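# Insert the keyed peg into the plate's hole

## Task

Pick up the peg lying on the table and lower it into the hole in the plate until it sits on the hole's bottom. The peg goes in only in one orientation, so turn it to match. Forcing or jamming the peg with too much push ends the attempt.

## Robot and tools

Robot and frame. Two arms, left_arm and right_arm, each ending in a two-finger gripper. Everything uses the scene frame. Its origin is at table-top height, halfway between the two arms' nominal bases. +x points out over the table, +z points up, and left_arm sits on the +y side. Arm names do not match left and right in the images. The real bases sit a little off their nominal spots, and only a BASES line gives their calibrated places. A gripper's fingers point along its own +z and open and close along its y. end_effector_position is the spot between the finger pads, about 1 cm short of the tips. Printed positions and orientations can be wrong by a few centimetres, more at long reach.

The 14-number row. Every motion uses rows of exactly 14 numbers, each between -1 and 1, even when one arm stays still: dx, dy, dz, rx, ry, rz, opening for left_arm, then the same seven for right_arm. dx to rz are offsets, not poses. They count from that arm's Hand target as it stood when the action or move began, along the scene axes, and the turn is made about the Hand target's position. rx, ry, rz together form one rotation vector. Scale: 1.0 equals 0.6 m or 180 degrees, so 0.01 is 6 mm and 0.1 is 18 degrees. A translation longer than 1.0 is cut back along its direction. The opening is absolute: +1 is fully open (0.094 m), -1 is shut. Six zeros re-request the present Hand target. A 0 opening is a real command (half open), so to keep a gripper as it is, send its present command again, shown under Tool commands.

execute_actions. Argument actions: a list of actions. Each action holds up to 15 rows, one per control step of 1/30 s; if you give fewer, the last row is held through the rest of the 15 steps. All rows of one action count from the same starting Hand target, not from the row before, and each new action or call starts over from the current Hand target, so repeating an offset moves the gripper again. An empty list just returns state and images. cameras picks images: omitted, null or ["all"] gives all, [] none; an unknown name voids the call.

move. target is one 14-number row or a list of up to 15 rows; every row counts from the same starting Hand targets. speed is in m/s, 0.002 to 2.9, default 0.25, with turning capped at twice that value in rad/s; give one number or one per target. blend, in metres, rounds the corners of a list. opening_speed sets how fast openings change, per second on the -1 to 1 scale, at least 0.2; use a low value to close gently. blocking=false returns after about 0.5 s while the move keeps running. Paths are straight lines that ignore obstacles and the other arm, last at least 0.5 s and are cut at 10 s. Grippers lag and can overshoot speed, especially with the arm nearly straight. Faster moves and targets set deeper past a contact press harder. The result adds a move: line saying how it ended (done, off_target, moving, held, fault) and which limits acted; done means at rest within 10 mm and 2 degrees of the pose, which does not rule out a touch. limits=paced means the sent pose was clipped; limits=held means a check withheld steps. An arm with a changed opening in a later list target waits until all arms and fingers settle.

wait: seconds from 0 to 10; the arms hold their last command, and a running move carries on. stop: brakes a running move, which needs some distance. zoom_image: camera is one of cam_high, cam_low, cam_left_wrist, cam_right_wrist; region is [x0, y0, x1, y1] in pixels from the top-left, at most 504 by 504. Each image is 896x504. finished_scene (scene 1) ends the scene for good; the peg must stay seated without the robot.

Reading results. Each arm shows end_effector_position (m), end_effector_quat_wxyz, Hand target (the last commanded pose after clipping, base of the next offsets), grip_measured (opening on the -1 to 1 scale; the last Joint positions number is the opening in metres), Joint velocities ("within noise" means still) and joint torques. Torques include the arm's weight, carry a per-arm offset and noise, and joints 1 to 3 flip sign beyond ±28 N m. Each step the controller limits commanded orientation to 40 degrees from the measured one, so big turns need several steps. Friction can leave a gripper a centimetre or more short; resend the gap as an offset. An arm pressed against something keeps pushing until commanded back past its gripper.

Gripping. Empty, grip_measured can read up to 2.7 mm wide. The gripper gives no sign of touching; commanding about 0.05 below the reading at first contact (more for small or round parts) already squeezes at full force, about 50 to 64 N per pad. To release, command well above grip_measured.

Avoid. Do not force or jam the peg; insert slowly and align first. Do not drop the peg, let go of it while moving, or let anything leave the table. Keep the arms from striking or pressing each other, and never close one gripper on the other's fingers. Route paths around an arm's own base, not close past it. Holding loads or keeping an arm stretched or straining heats motors: MOTOR HOT appears at 75 °C, and at 90 °C an OVER-TEMPERATURE FAULT folds that arm for the rest of the scene. Something may occasionally nudge loose objects.

Each tool is called in YAML: its name, and indented under it one key for each argument.

## Session

execute_actions:
  actions: []

Scene clock: 0.00 s.
left_arm: end_effector_position=(+0.3218, +0.3918, +0.1439) grip_measured=+1.000 end_effector_quat_wxyz=(+0.681, -0.121, +0.713, +0.117) | right_arm: end_effector_position=(+0.3501, -0.3005, +0.1330) grip_measured=+1.000 end_effector_quat_wxyz=(+0.657, +0.088, +0.748, -0.034)
Joint positions: left_arm=[-0.151 1.577 0.217 1.309 -0.5 -0.024 0.094] | right_arm=[0.012 1.479 0.22 1.122 0.168 0.088 0.094]
Joint velocities: within noise
Joint torques (N m): no reading
Heat: left arm: 31 °C; right arm: 29 °C.
Hand target: left_arm +0.3224, +0.3923, +0.1456; +0.682, -0.123, +0.711, +0.117 | right_arm +0.3511, -0.3006, +0.1360; +0.660, +0.088, +0.746, -0.034
Tool commands: left_gripper/opening=+1.0 right_gripper/opening=+1.0

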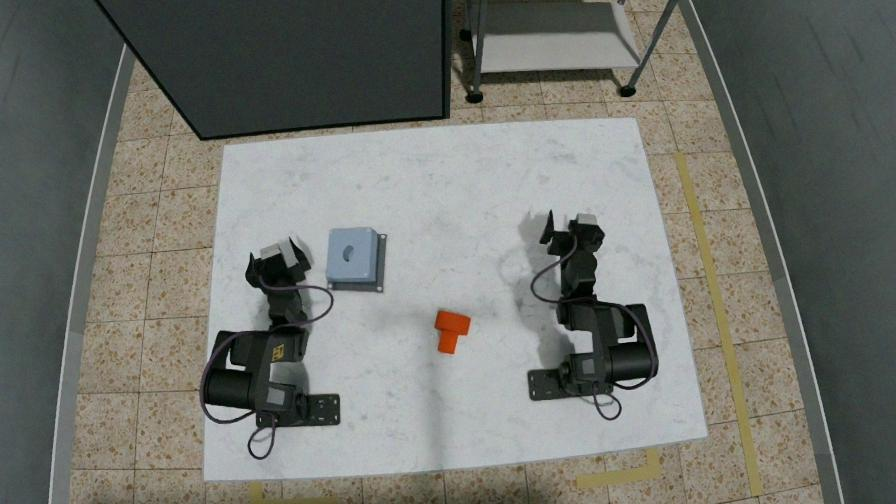

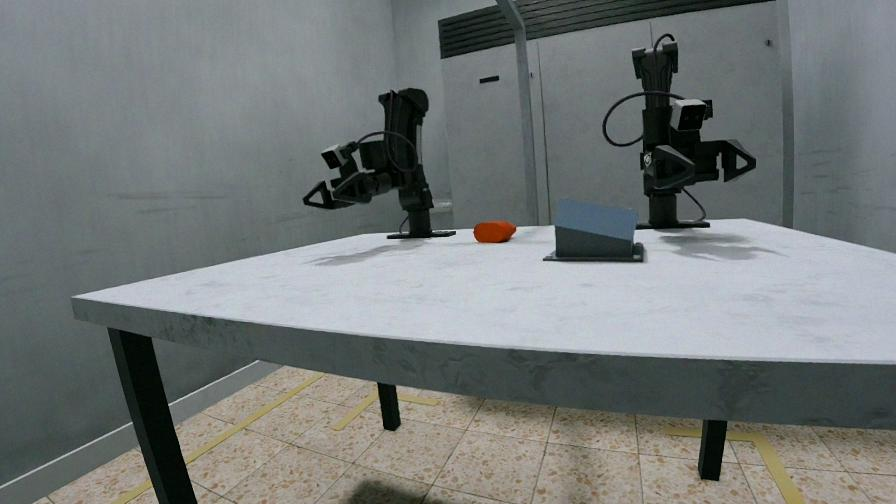

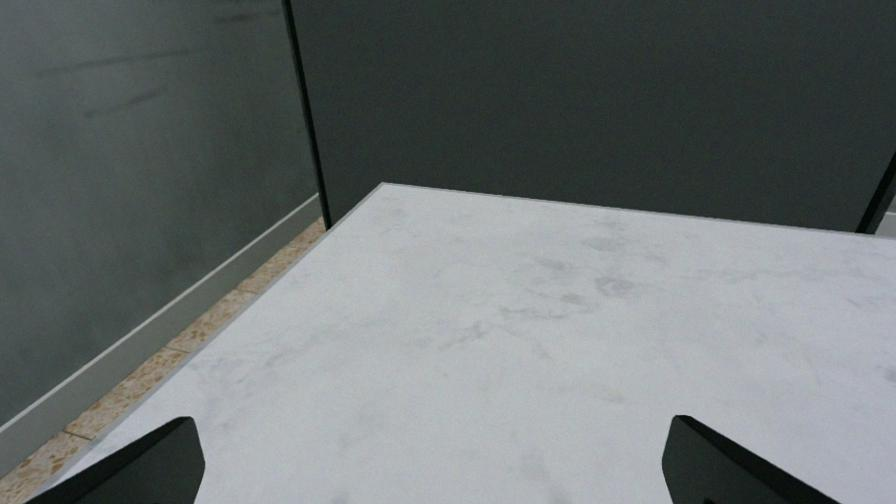

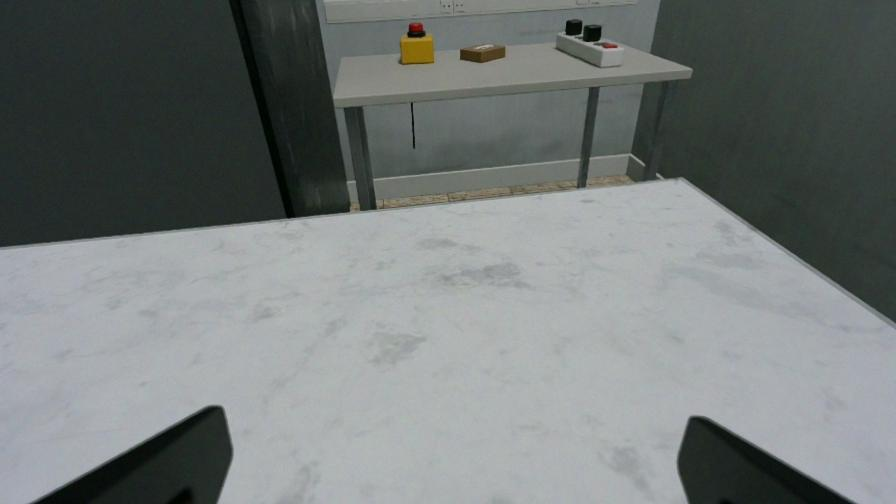

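zoom_image:
  camera: "cam_high"
  region: [310, 210, 490, 370]

zoom_image:
  camera: "cam_low"
  region: [440, 170, 680, 290]

Scaled by 2.800 from the camera's 896x504 image, which has a finer 1280x720 frame.

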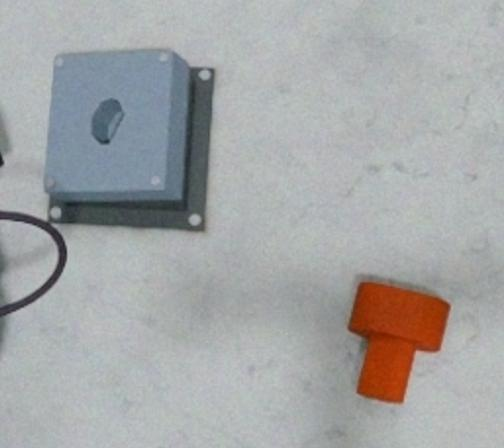

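Scaled by 2.100 from the camera's 896x504 image, which has a finer 1280x720 frame.

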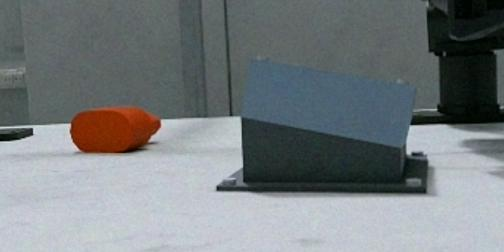

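move:
  target: [-0.087, -0.32, 0.224, -0.0826, 0.4817, -0.0869, 1, -0.335, 0.334, 0.19, 0.0237, 0.4592, 0.0612, 1]
  speed: 0.35

Scene clock: 67.53 s.
left_arm: end_effector_position=(+0.2789, +0.1978, +0.2821) grip_measured=+1.000 end_effector_quat_wxyz=(+0.163, -0.001, +0.983, -0.082) | right_arm: end_effector_position=(+0.1542, -0.0984, +0.2379) grip_measured=+1.000 end_effector_quat_wxyz=(+0.073, -0.004, +0.995, +0.067)
Joint positions: left_arm=[-0.469 1.733 2.057 -1.528 -0.007 -0.482 0.094] | right_arm=[0.791 1.374 1.559 -1.558 0.007 0.771 0.094]
Joint velocities: within noise
Joint torques (N m): left_arm=[-0.21 -7.51 7.71 0.57 0.04 -0.01] | right_arm=[0.24 -6.71 9.43 0.2 -0.02 0.11]
Heat: left arm: 32 °C; right arm: 37 °C.
Hand target: left_arm +0.2701, +0.2002, +0.2800; +0.000, +0.000, +1.000, +0.000 | right_arm +0.1503, -0.1002, +0.2500; +0.001, +0.000, +1.000, -0.001
Off the commanded pose: left_arm 0.009 m, 21 deg | right_arm 0.013 m, 11 deg.
joint sent to its limit (left arm) — joint 4 (wrist pitch), lower limit. The joint targets are off in orientation, not in position.
joint sent to its limit (right arm) — joint 4 (wrist pitch), lower limit. The joint targets are off in orientation, not in position.
move: off_target (left_arm, right_arm)

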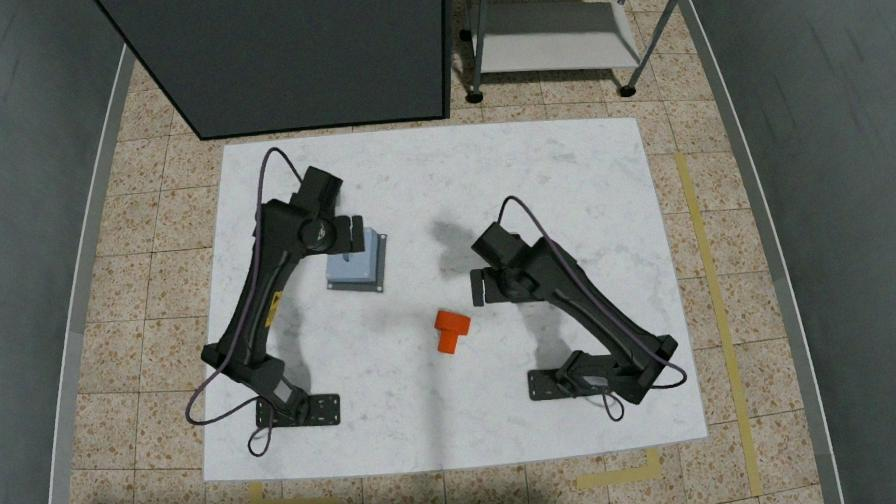

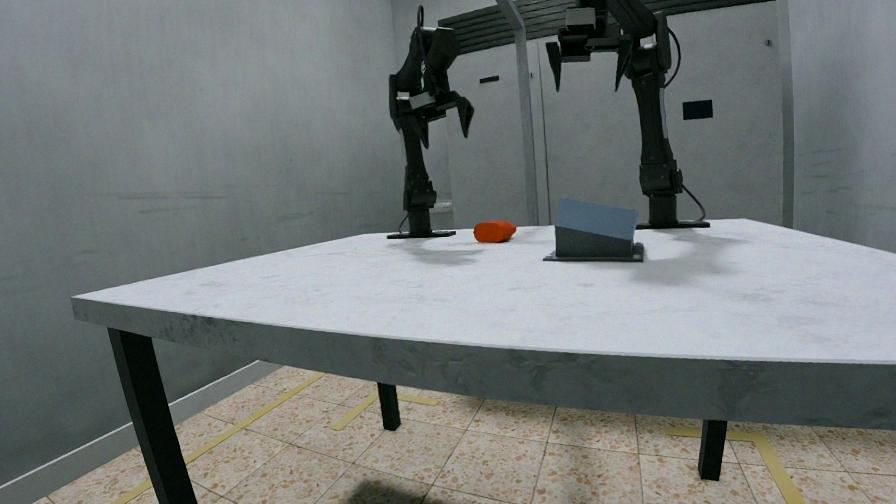

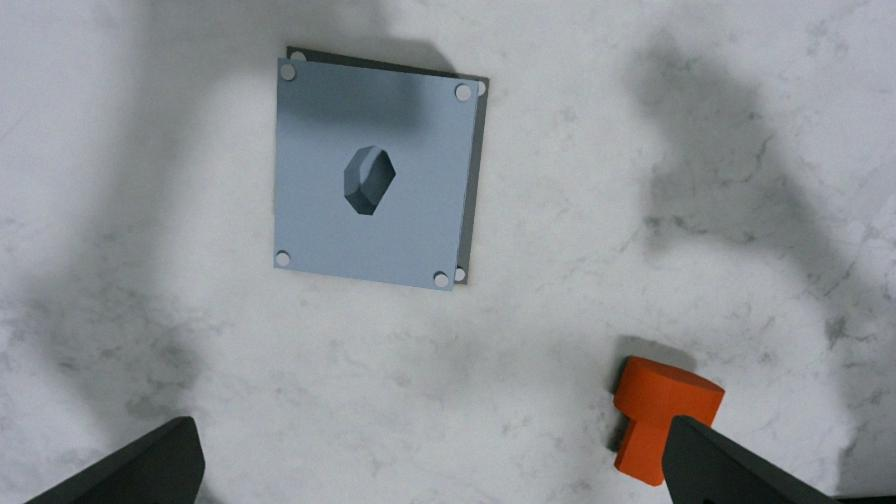

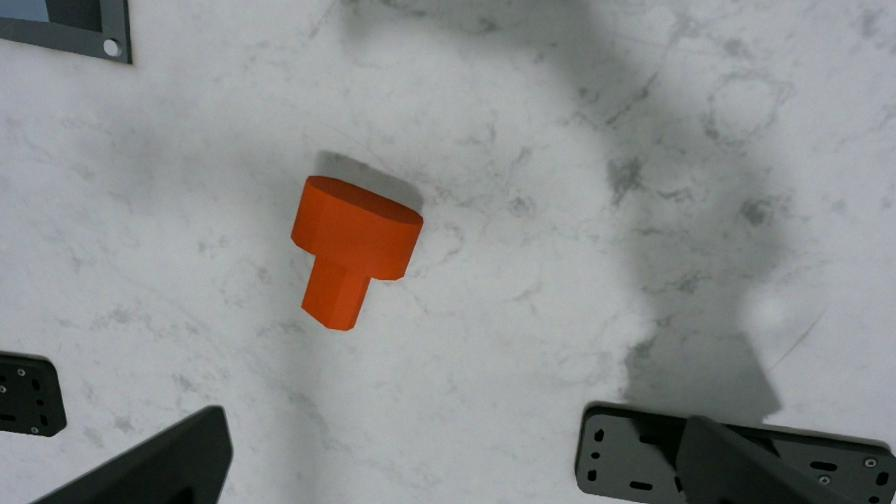

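zoom_image:
  camera: "cam_left_wrist"
  region: [260, 30, 510, 310]

zoom_image:
  camera: "cam_right_wrist"
  region: [260, 140, 460, 350]

Scaled by 1.800 from the camera's 896x504 image, which has a finer 1280x720 frame.

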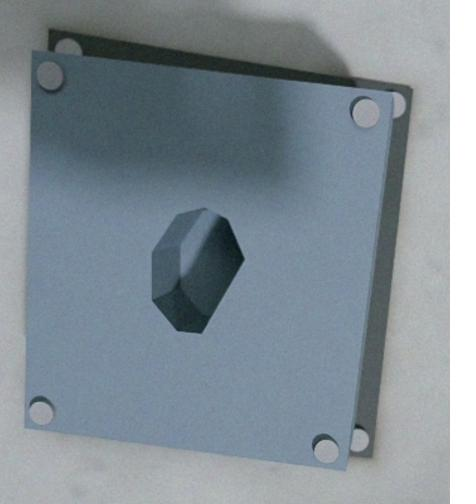

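Scaled by 2.400 from the camera's 896x504 image, which has a finer 1280x720 frame.

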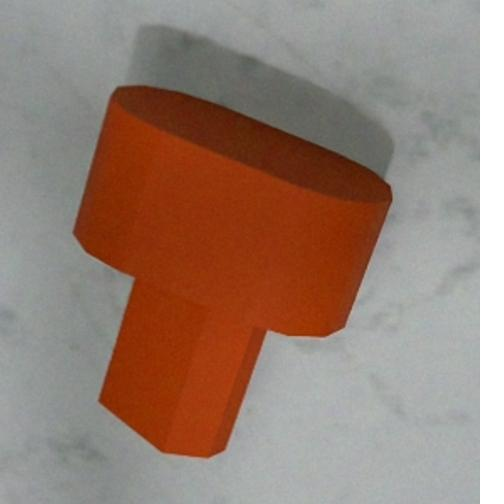

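move:
  target: [0.0832, 0.0663, -0.1667, 0, 0, 0, 1, -0.083, -0.02, -0.12, 0, 0, 0, 1]
  speed: 0.3

Scene clock: 258.57 s.
left_arm: end_effector_position=(+0.3282, +0.2342, +0.1809) grip_measured=+1.000 end_effector_quat_wxyz=(+0.039, -0.001, +0.999, -0.019) | right_arm: end_effector_position=(+0.1007, -0.1139, +0.1752) grip_measured=+1.000 end_effector_quat_wxyz=(-0.010, -0.002, +1.000, -0.014)
Joint positions: left_arm=[-0.322 2.012 2.057 -1.53 0.009 -0.336 0.094] | right_arm=[0.92 1.344 1.294 -1.555 0.002 0.903 0.094]
Joint velocities: within noise
Joint torques (N m): left_arm=[0.21 -11 7.54 0.11 -0.07 0.02] | right_arm=[0.5 -6.37 6.71 0.01 0 0.1]
Heat: left arm: 36 °C; right arm: 32 °C.
Hand target: left_arm +0.3200, +0.2399, +0.1801; +0.000, +0.000, +1.000, +0.000 | right_arm +0.1004, -0.1122, +0.1779; +0.000, +0.000, +1.000, -0.001
Off the commanded pose: left_arm 0.010 m, 5 deg | right_arm 0.003 m, 2 deg.
joint sent to its limit (left arm) — joint 4 (wrist pitch), lower limit. The joint targets still meet the commanded pose.
move: off_target (left_arm)

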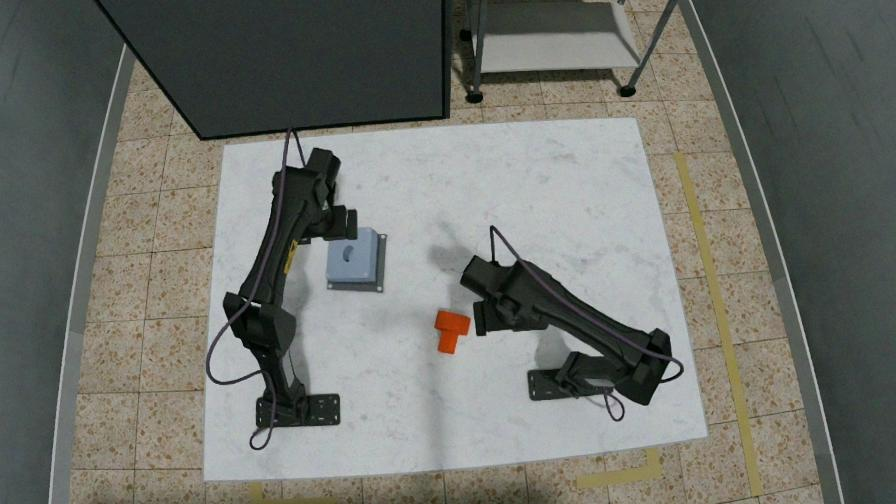

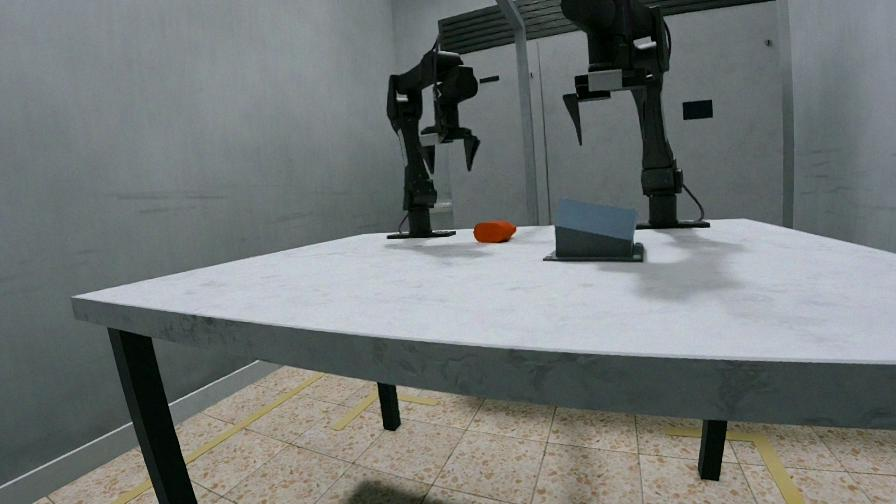

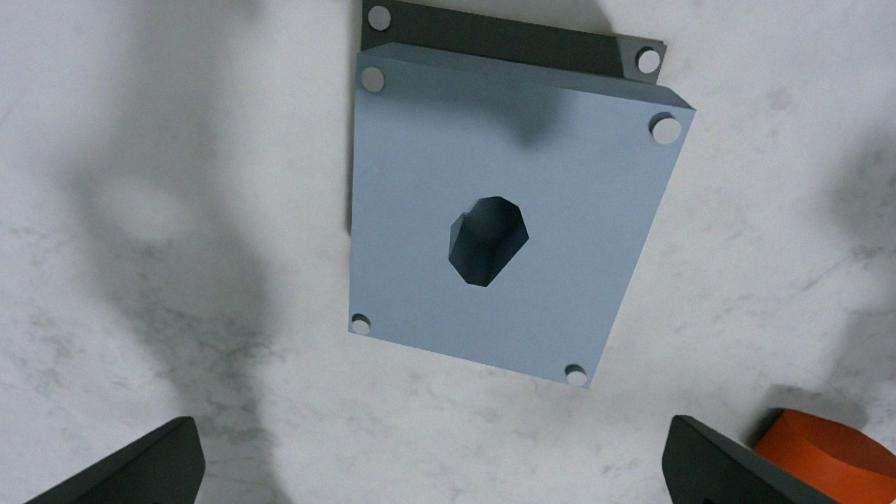

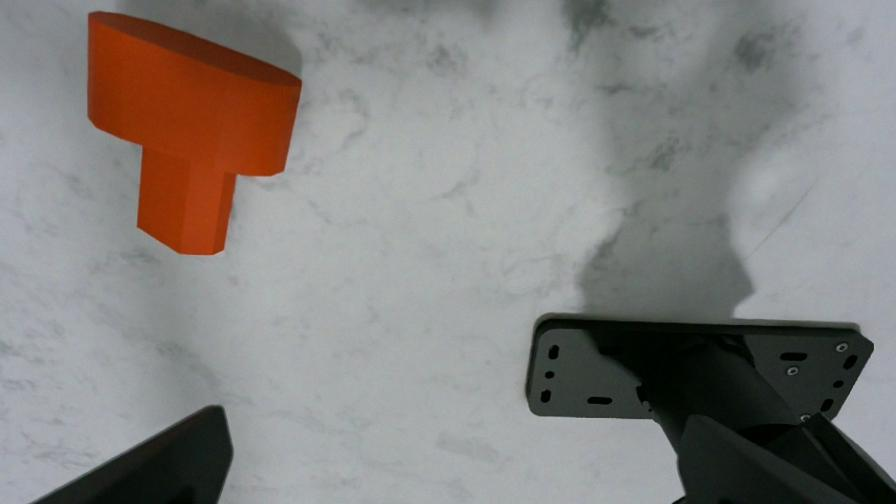

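zoom_image:
  camera: "cam_left_wrist"
  region: [340, 0, 700, 400]

zoom_image:
  camera: "cam_left_wrist"
  region: [430, 180, 550, 300]

zoom_image:
  camera: "cam_right_wrist"
  region: [70, 0, 330, 270]

Scaled by 1.260 from the camera's 896x504 image, which has a finer 1280x720 frame.

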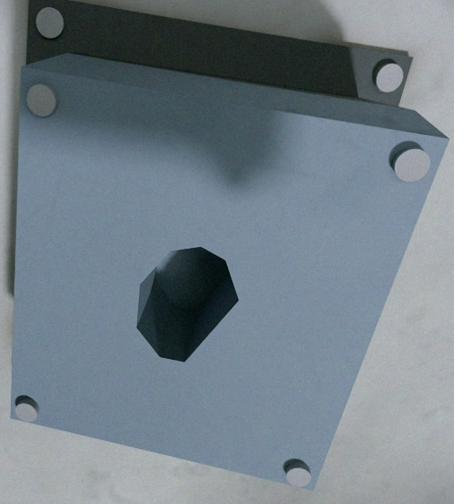

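Scaled by 4.200 from the camera's 896x504 image, which has a finer 1280x720 frame.

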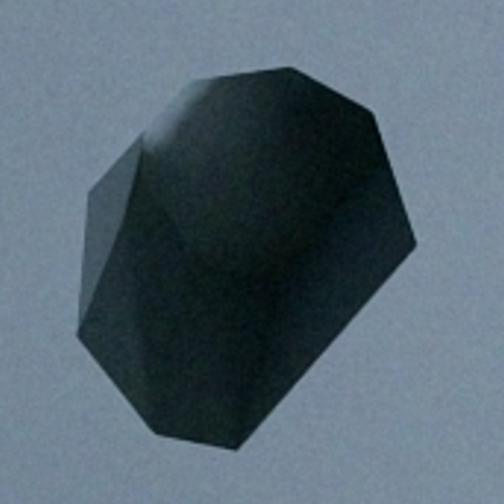

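Scaled by 1.867 from the camera's 896x504 image, which has a finer 1280x720 frame.

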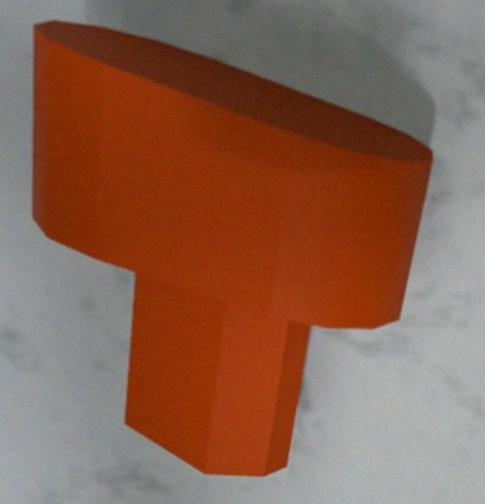

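move:
  target: [0, 0, -0.0833, 0, 0, 0, 1, -0.084, 0.17, 0.0035, 0, 0, 0.9167, 1]
  speed: 0.5

Scene clock: 760.27 s.
left_arm: end_effector_position=(+0.3239, +0.2357, +0.1385) grip_measured=+1.000 end_effector_quat_wxyz=(+0.014, -0.001, +1.000, -0.010) | right_arm: end_effector_position=(+0.0505, -0.0180, +0.1794) grip_measured=+1.000 end_effector_quat_wxyz=(+0.004, +0.990, -0.138, +0.004)
Joint positions: left_arm=[-0.322 2.012 1.888 -1.414 0.009 -0.336 0.094] | right_arm=[1.308 1.561 1.501 -1.518 0.008 -1.569 0.094]
Joint velocities: within noise
Joint torques (N m): left_arm=[0.24 -11.18 4.98 0.44 -0.08 0.04] | right_arm=[0.32 -4.66 9.55 0 -0.09 -0.11]
Heat: left arm: 56 °C; right arm: 34 °C.
Hand target: left_arm +0.3200, +0.2399, +0.1301; +0.000, +0.000, +1.000, +0.000 | right_arm +0.0500, -0.0102, +0.1800; -0.001, +0.991, -0.131, +0.000
Off the commanded pose: left_arm 0.010 m, 2 deg | right_arm 0.008 m, 1 deg.
move: done

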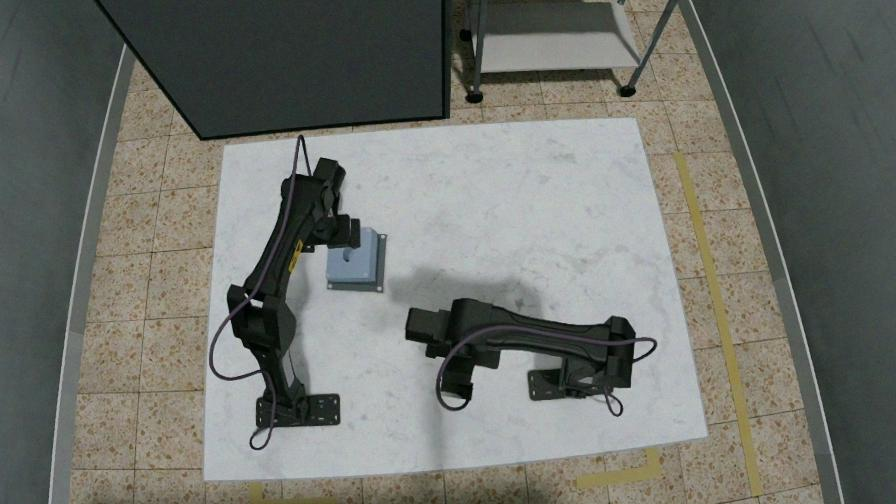

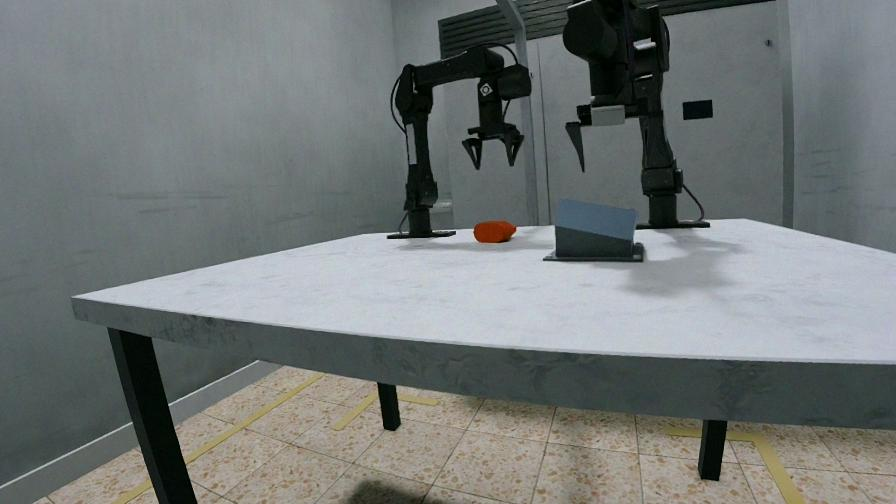

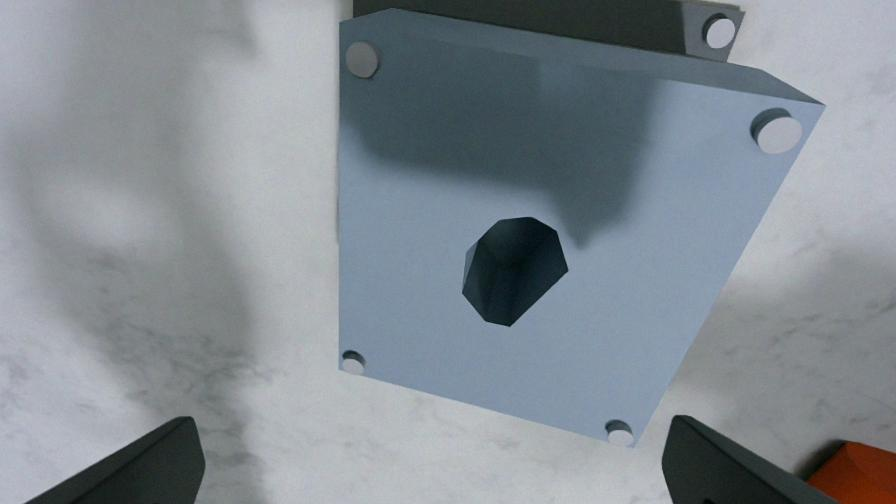

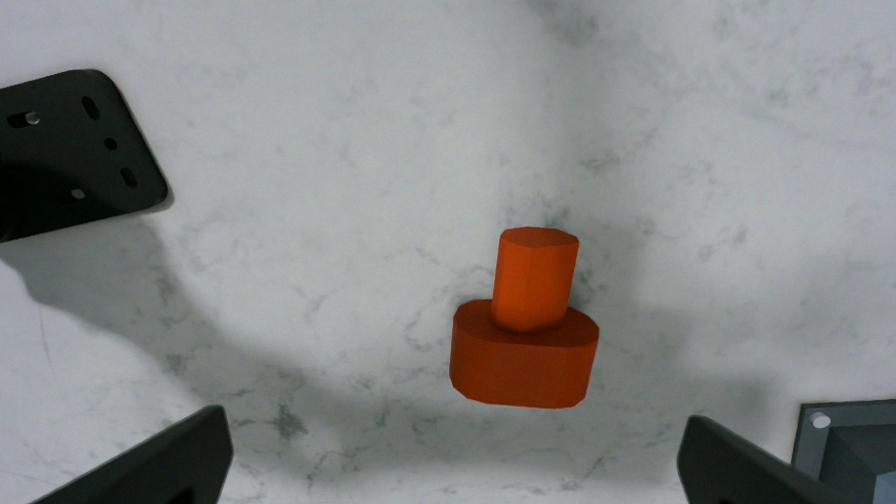

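zoom_image:
  camera: "cam_right_wrist"
  region: [430, 210, 620, 420]

zoom_image:
  camera: "cam_left_wrist"
  region: [440, 190, 600, 350]

Scaled by 2.400 from the camera's 896x504 image, which has a finer 1280x720 frame.

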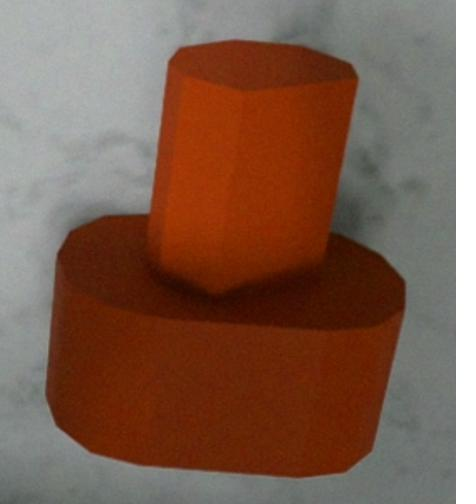

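Scaled by 3.150 from the camera's 896x504 image, which has a finer 1280x720 frame.

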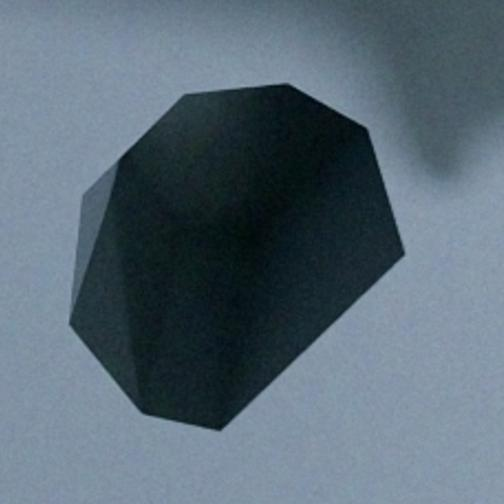

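zoom_image:
  camera: "cam_right_wrist"
  region: [490, 215, 590, 275]

Scaled by 5.040 from the camera's 896x504 image, which has a finer 1280x720 frame.

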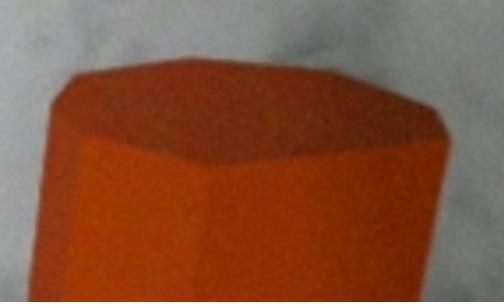

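zoom_image:
  camera: "cam_left_wrist"
  region: [330, 0, 580, 240]

zoom_image:
  camera: "cam_left_wrist"
  region: [580, 40, 840, 460]

zoom_image:
  camera: "cam_left_wrist"
  region: [330, 330, 450, 420]

Scaled by 2.016 from the camera's 896x504 image, which has a finer 1280x720 frame.

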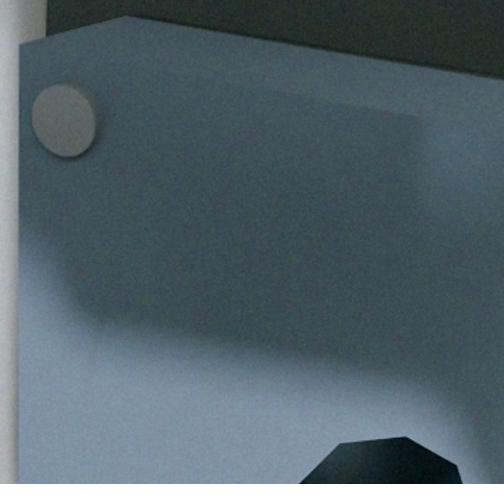

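Scaled by 1.200 from the camera's 896x504 image, which has a finer 1280x720 frame.

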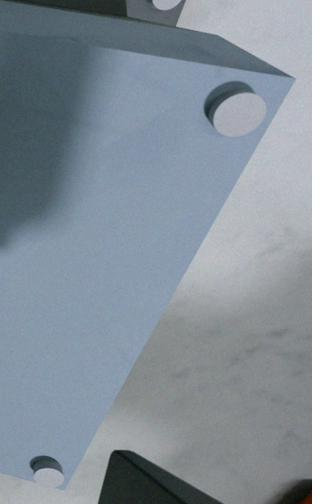

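Scaled by 4.200 from the camera's 896x504 image, which has a finer 1280x720 frame.

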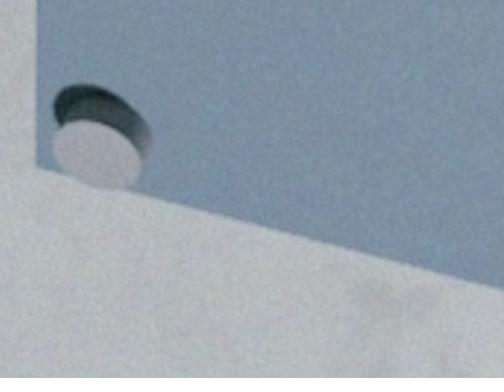

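move:
  target:
    - [-0.06, 0.08, 0.1, 0, 0, 0.222, 1, 0.083, 0, 0, 0, 0, -0.5, 1]
    - [-0.1167, 0.15, 0.15, 0, 0, 0.444, 1, 0.1617, 0.007, -0.15, 0, 0, 0.9808, 1]
  speed: 0.5
  blend: [0.03, 0]

Scene clock: 1383.13 s.
left_arm: end_effector_position=(+0.2687, +0.3229, +0.2186) grip_measured=+1.000 end_effector_quat_wxyz=(+0.043, -0.634, +0.770, -0.053) | right_arm: end_effector_position=(+0.1450, -0.0052, +0.0984) grip_measured=+1.000 end_effector_quat_wxyz=(+0.002, +0.153, +0.988, +0.008)
Joint positions: left_arm=[-0.118 1.666 1.762 -1.53 0.009 -1.507 0.094] | right_arm=[1.019 1.725 1.355 -1.186 -0.003 1.314 0.094]
Joint velocities: within noise
Joint torques (N m): left_arm=[0.68 -10.52 4.81 0.22 -0.07 -0.09] | right_arm=[-0.35 -6.27 6.67 0.11 0.05 0.12]
Heat: left arm: 62 °C; right arm: 36 °C.
Hand target: left_arm +0.2501, +0.3300, +0.2201; +0.000, -0.642, +0.767, +0.000 | right_arm +0.1470, -0.0060, +0.0900; +0.000, +0.161, +0.987, -0.001
Off the commanded pose: left_arm 0.020 m, 8 deg | right_arm 0.009 m, 1 deg.
joint sent to its limit (left arm) — joint 4 (wrist pitch), lower limit. The joint targets are off in orientation, not in position.
move: off_target (left_arm)

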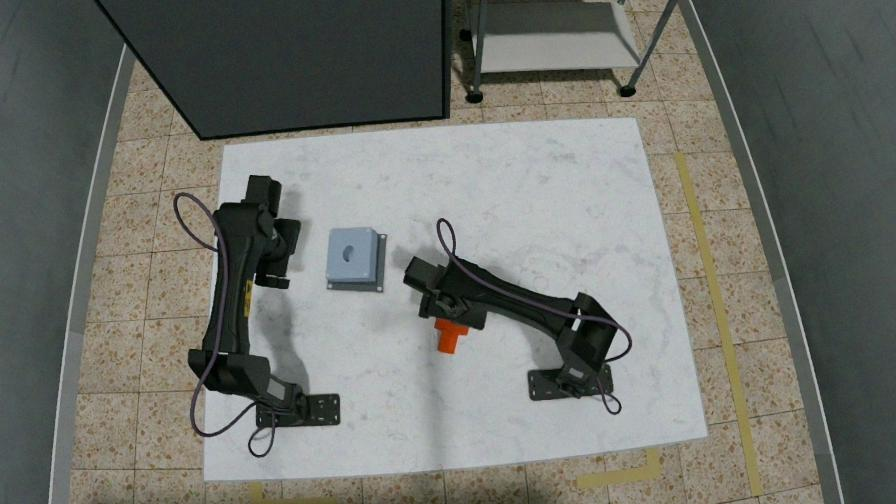

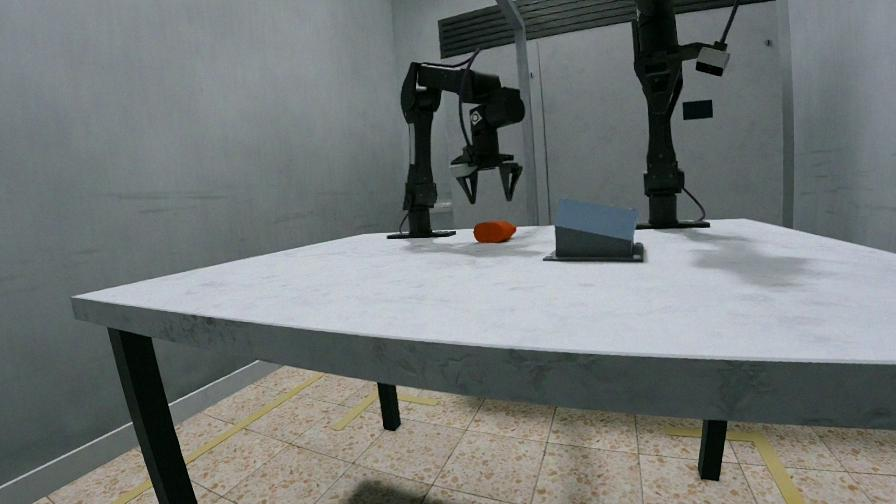

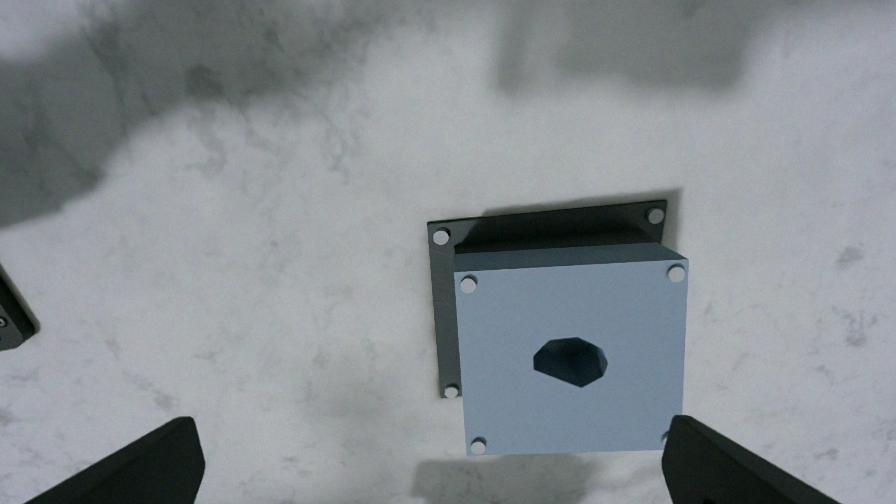

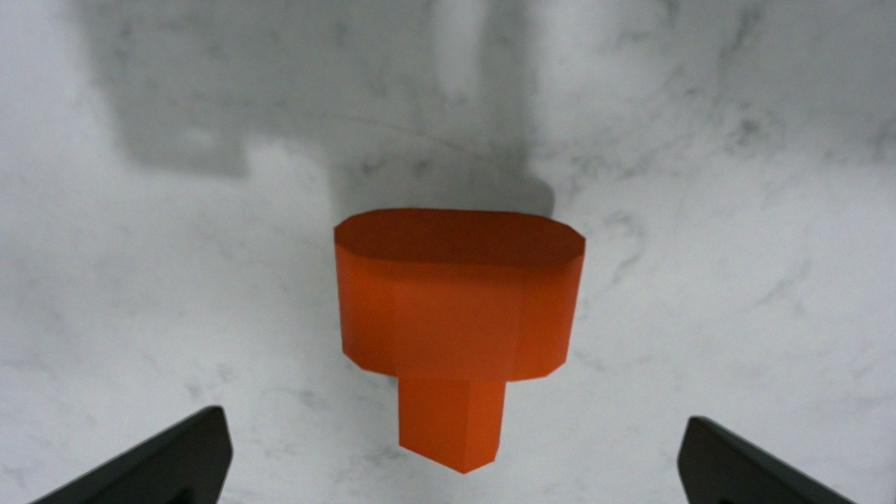

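move:
  target: [0, 0, 0, 0, 0, 0, 1, -0.0117, -0.0003, -0.075, 0, 0, -0.009, 1]
  speed: 0.15
  cameras: ["cam_right_wrist", "cam_low"]

Scene clock: 1447.17 s.
left_arm: end_effector_position=(+0.2687, +0.3229, +0.2186) grip_measured=+1.000 end_effector_quat_wxyz=(+0.043, -0.634, +0.770, -0.053) | right_arm: end_effector_position=(+0.1412, -0.0069, +0.0526) grip_measured=+1.000 end_effector_quat_wxyz=(+0.001, +0.173, +0.985, +0.006)
Joint positions: left_arm=[-0.118 1.666 1.762 -1.53 0.009 -1.508 0.094] | right_arm=[1.027 1.753 1.202 -1.007 -0.003 1.362 0.094]
Joint velocities: within noise
Joint torques (N m): left_arm=[0.69 -10.51 4.79 0.21 -0.07 -0.07] | right_arm=[0.54 -6.37 6.69 0.12 0.05 0.1]
Heat: left arm: 52 °C; right arm: 34 °C.
Hand target: left_arm +0.2501, +0.3300, +0.2201; +0.000, -0.642, +0.767, +0.000 | right_arm +0.1400, -0.0062, +0.0451; +0.000, +0.175, +0.985, -0.001
Off the commanded pose: left_arm 0.020 m, 8 deg | right_arm 0.008 m, 1 deg.
joint sent to its limit (left arm) — joint 4 (wrist pitch), lower limit. The joint targets are off in orientation, not in position.
move: off_target (left_arm)
Images, in order (width x height): cam_low 896x504, cam_right_wrist 896x504.

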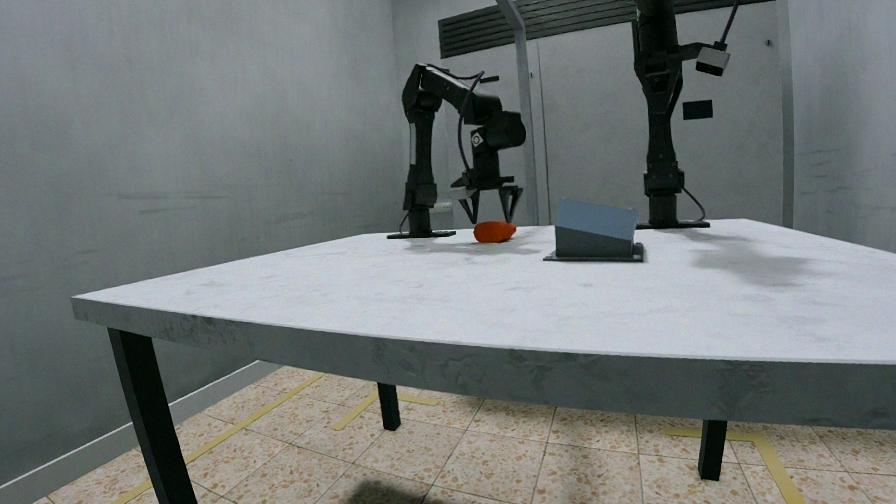

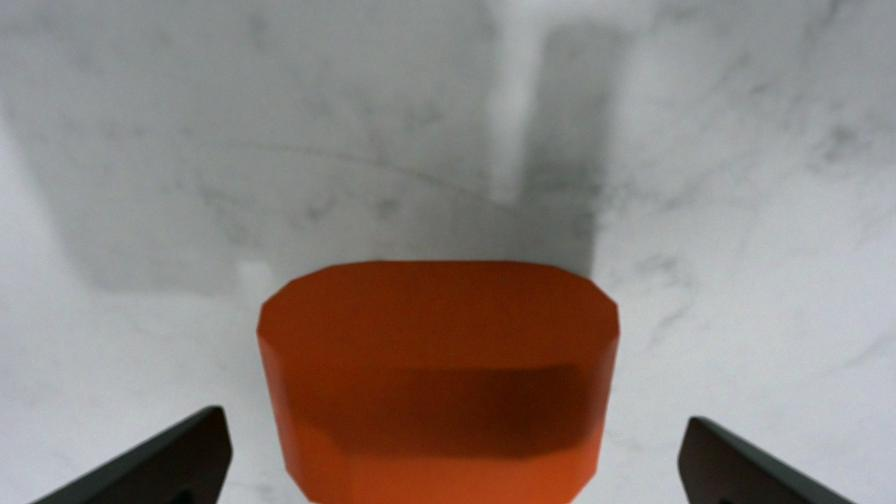

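move:
  target: [0, 0, 0, 0, 0, 0, 1, -0.0038, 0.0042, -0.0443, 0, 0, 0, 1]
  speed: 0.08
  cameras: ["cam_right_wrist", "cam_low"]

zoom_image:
  camera: "cam_low"
  region: [440, 180, 560, 260]

Scene clock: 1476.73 s.
left_arm: end_effector_position=(+0.2687, +0.3229, +0.2186) grip_measured=+1.000 end_effector_quat_wxyz=(+0.043, -0.634, +0.770, -0.053) | right_arm: end_effector_position=(+0.1394, -0.0034, +0.0267) grip_measured=+1.000 end_effector_quat_wxyz=(+0.001, +0.173, +0.985, +0.007)
Joint positions: left_arm=[-0.118 1.666 1.762 -1.53 0.009 -1.508 0.094] | right_arm=[1.037 1.794 1.142 -0.904 -0.003 1.372 0.094]
Joint velocities: within noise
Joint torques (N m): left_arm=[0.69 -10.5 4.79 0.21 -0.07 -0.08] | right_arm=[0.54 -6.42 6.38 0.11 0.05 0.1]
Heat: left arm: 52 °C; right arm: 34 °C.
Hand target: left_arm +0.2501, +0.3300, +0.2201; +0.000, -0.642, +0.767, +0.000 | right_arm +0.1377, -0.0037, +0.0184; +0.000, +0.174, +0.985, -0.001
Off the commanded pose: left_arm 0.020 m, 8 deg | right_arm 0.008 m, 1 deg.
joint sent to its limit (left arm) — joint 4 (wrist pitch), lower limit. The joint targets are off in orientation, not in position.
move: off_target (left_arm)
Images, in order (width x height): cam_low 896x504, cam_right_wrist 896x504.

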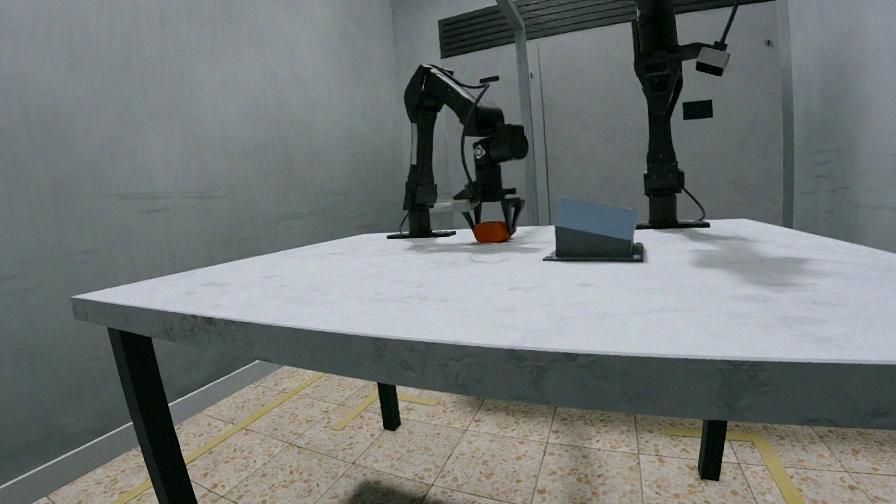

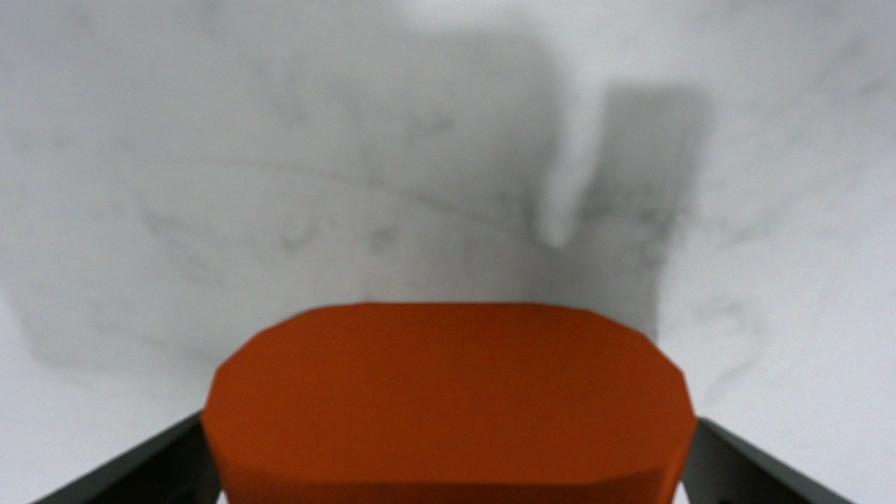

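Scaled by 4.200 from the camera's 896x504 image, which has a finer 1280x720 frame.

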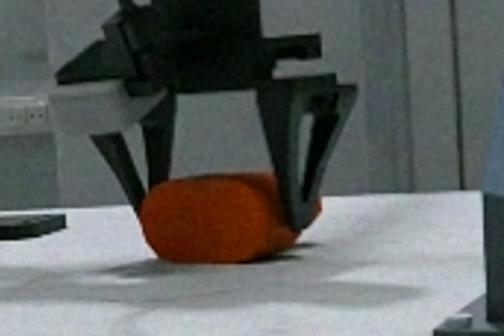

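move:
  target: [0, 0, 0, 0, 0, 0, 1, 0, 0, 0, 0, 0, 0, 0.5]
  speed: 0.05
  opening_speed: 0.3
  cameras: ["cam_right_wrist", "cam_low"]

Scene clock: 1490.67 s.
left_arm: end_effector_position=(+0.2687, +0.3229, +0.2186) grip_measured=+1.000 end_effector_quat_wxyz=(+0.043, -0.634, +0.770, -0.053) | right_arm: end_effector_position=(+0.1399, -0.0026, +0.0267) grip_measured=+0.675 end_effector_quat_wxyz=(+0.002, +0.173, +0.985, +0.009)
Joint positions: left_arm=[-0.118 1.666 1.762 -1.53 0.009 -1.508 0.094] | right_arm=[1.037 1.794 1.142 -0.901 -0.003 1.372 0.079]
Joint velocities: within noise
Joint torques (N m): left_arm=[0.69 -10.51 4.79 0.2 -0.08 -0.08] | right_arm=[0.54 -6.42 6.39 0.08 0.05 0.1]
Heat: left arm: 52 °C; right arm: 34 °C.
Hand target: left_arm +0.2501, +0.3300, +0.2201; +0.000, -0.642, +0.767, +0.000 | right_arm +0.1377, -0.0037, +0.0184; +0.000, +0.174, +0.985, -0.001
Off the commanded pose: left_arm 0.020 m, 8 deg | right_arm 0.009 m, 1 deg.
joint sent to its limit (left arm) — joint 4 (wrist pitch), lower limit. The joint targets are off in orientation, not in position.
move: off_target (left_arm)
Images, in order (width x height): cam_low 896x504, cam_right_wrist 896x504.

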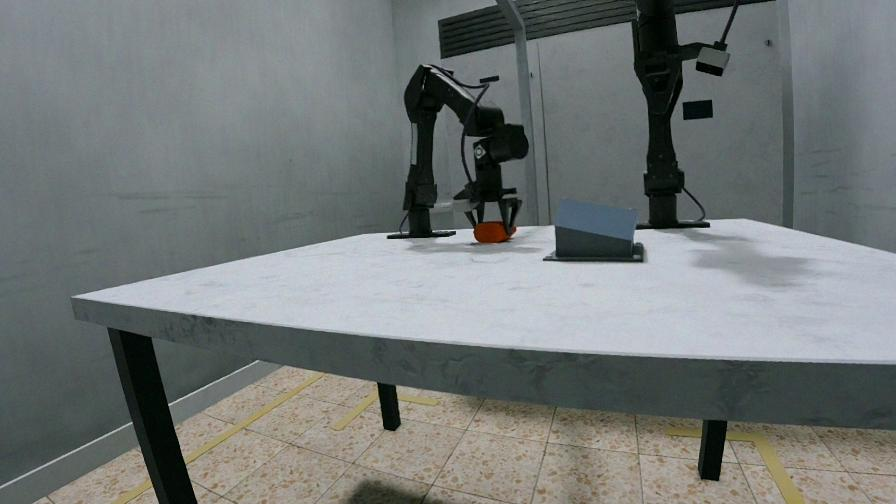

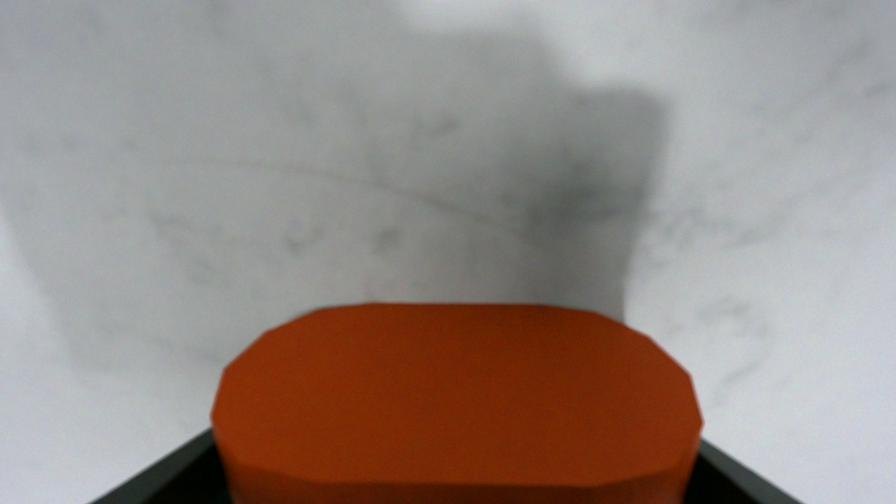

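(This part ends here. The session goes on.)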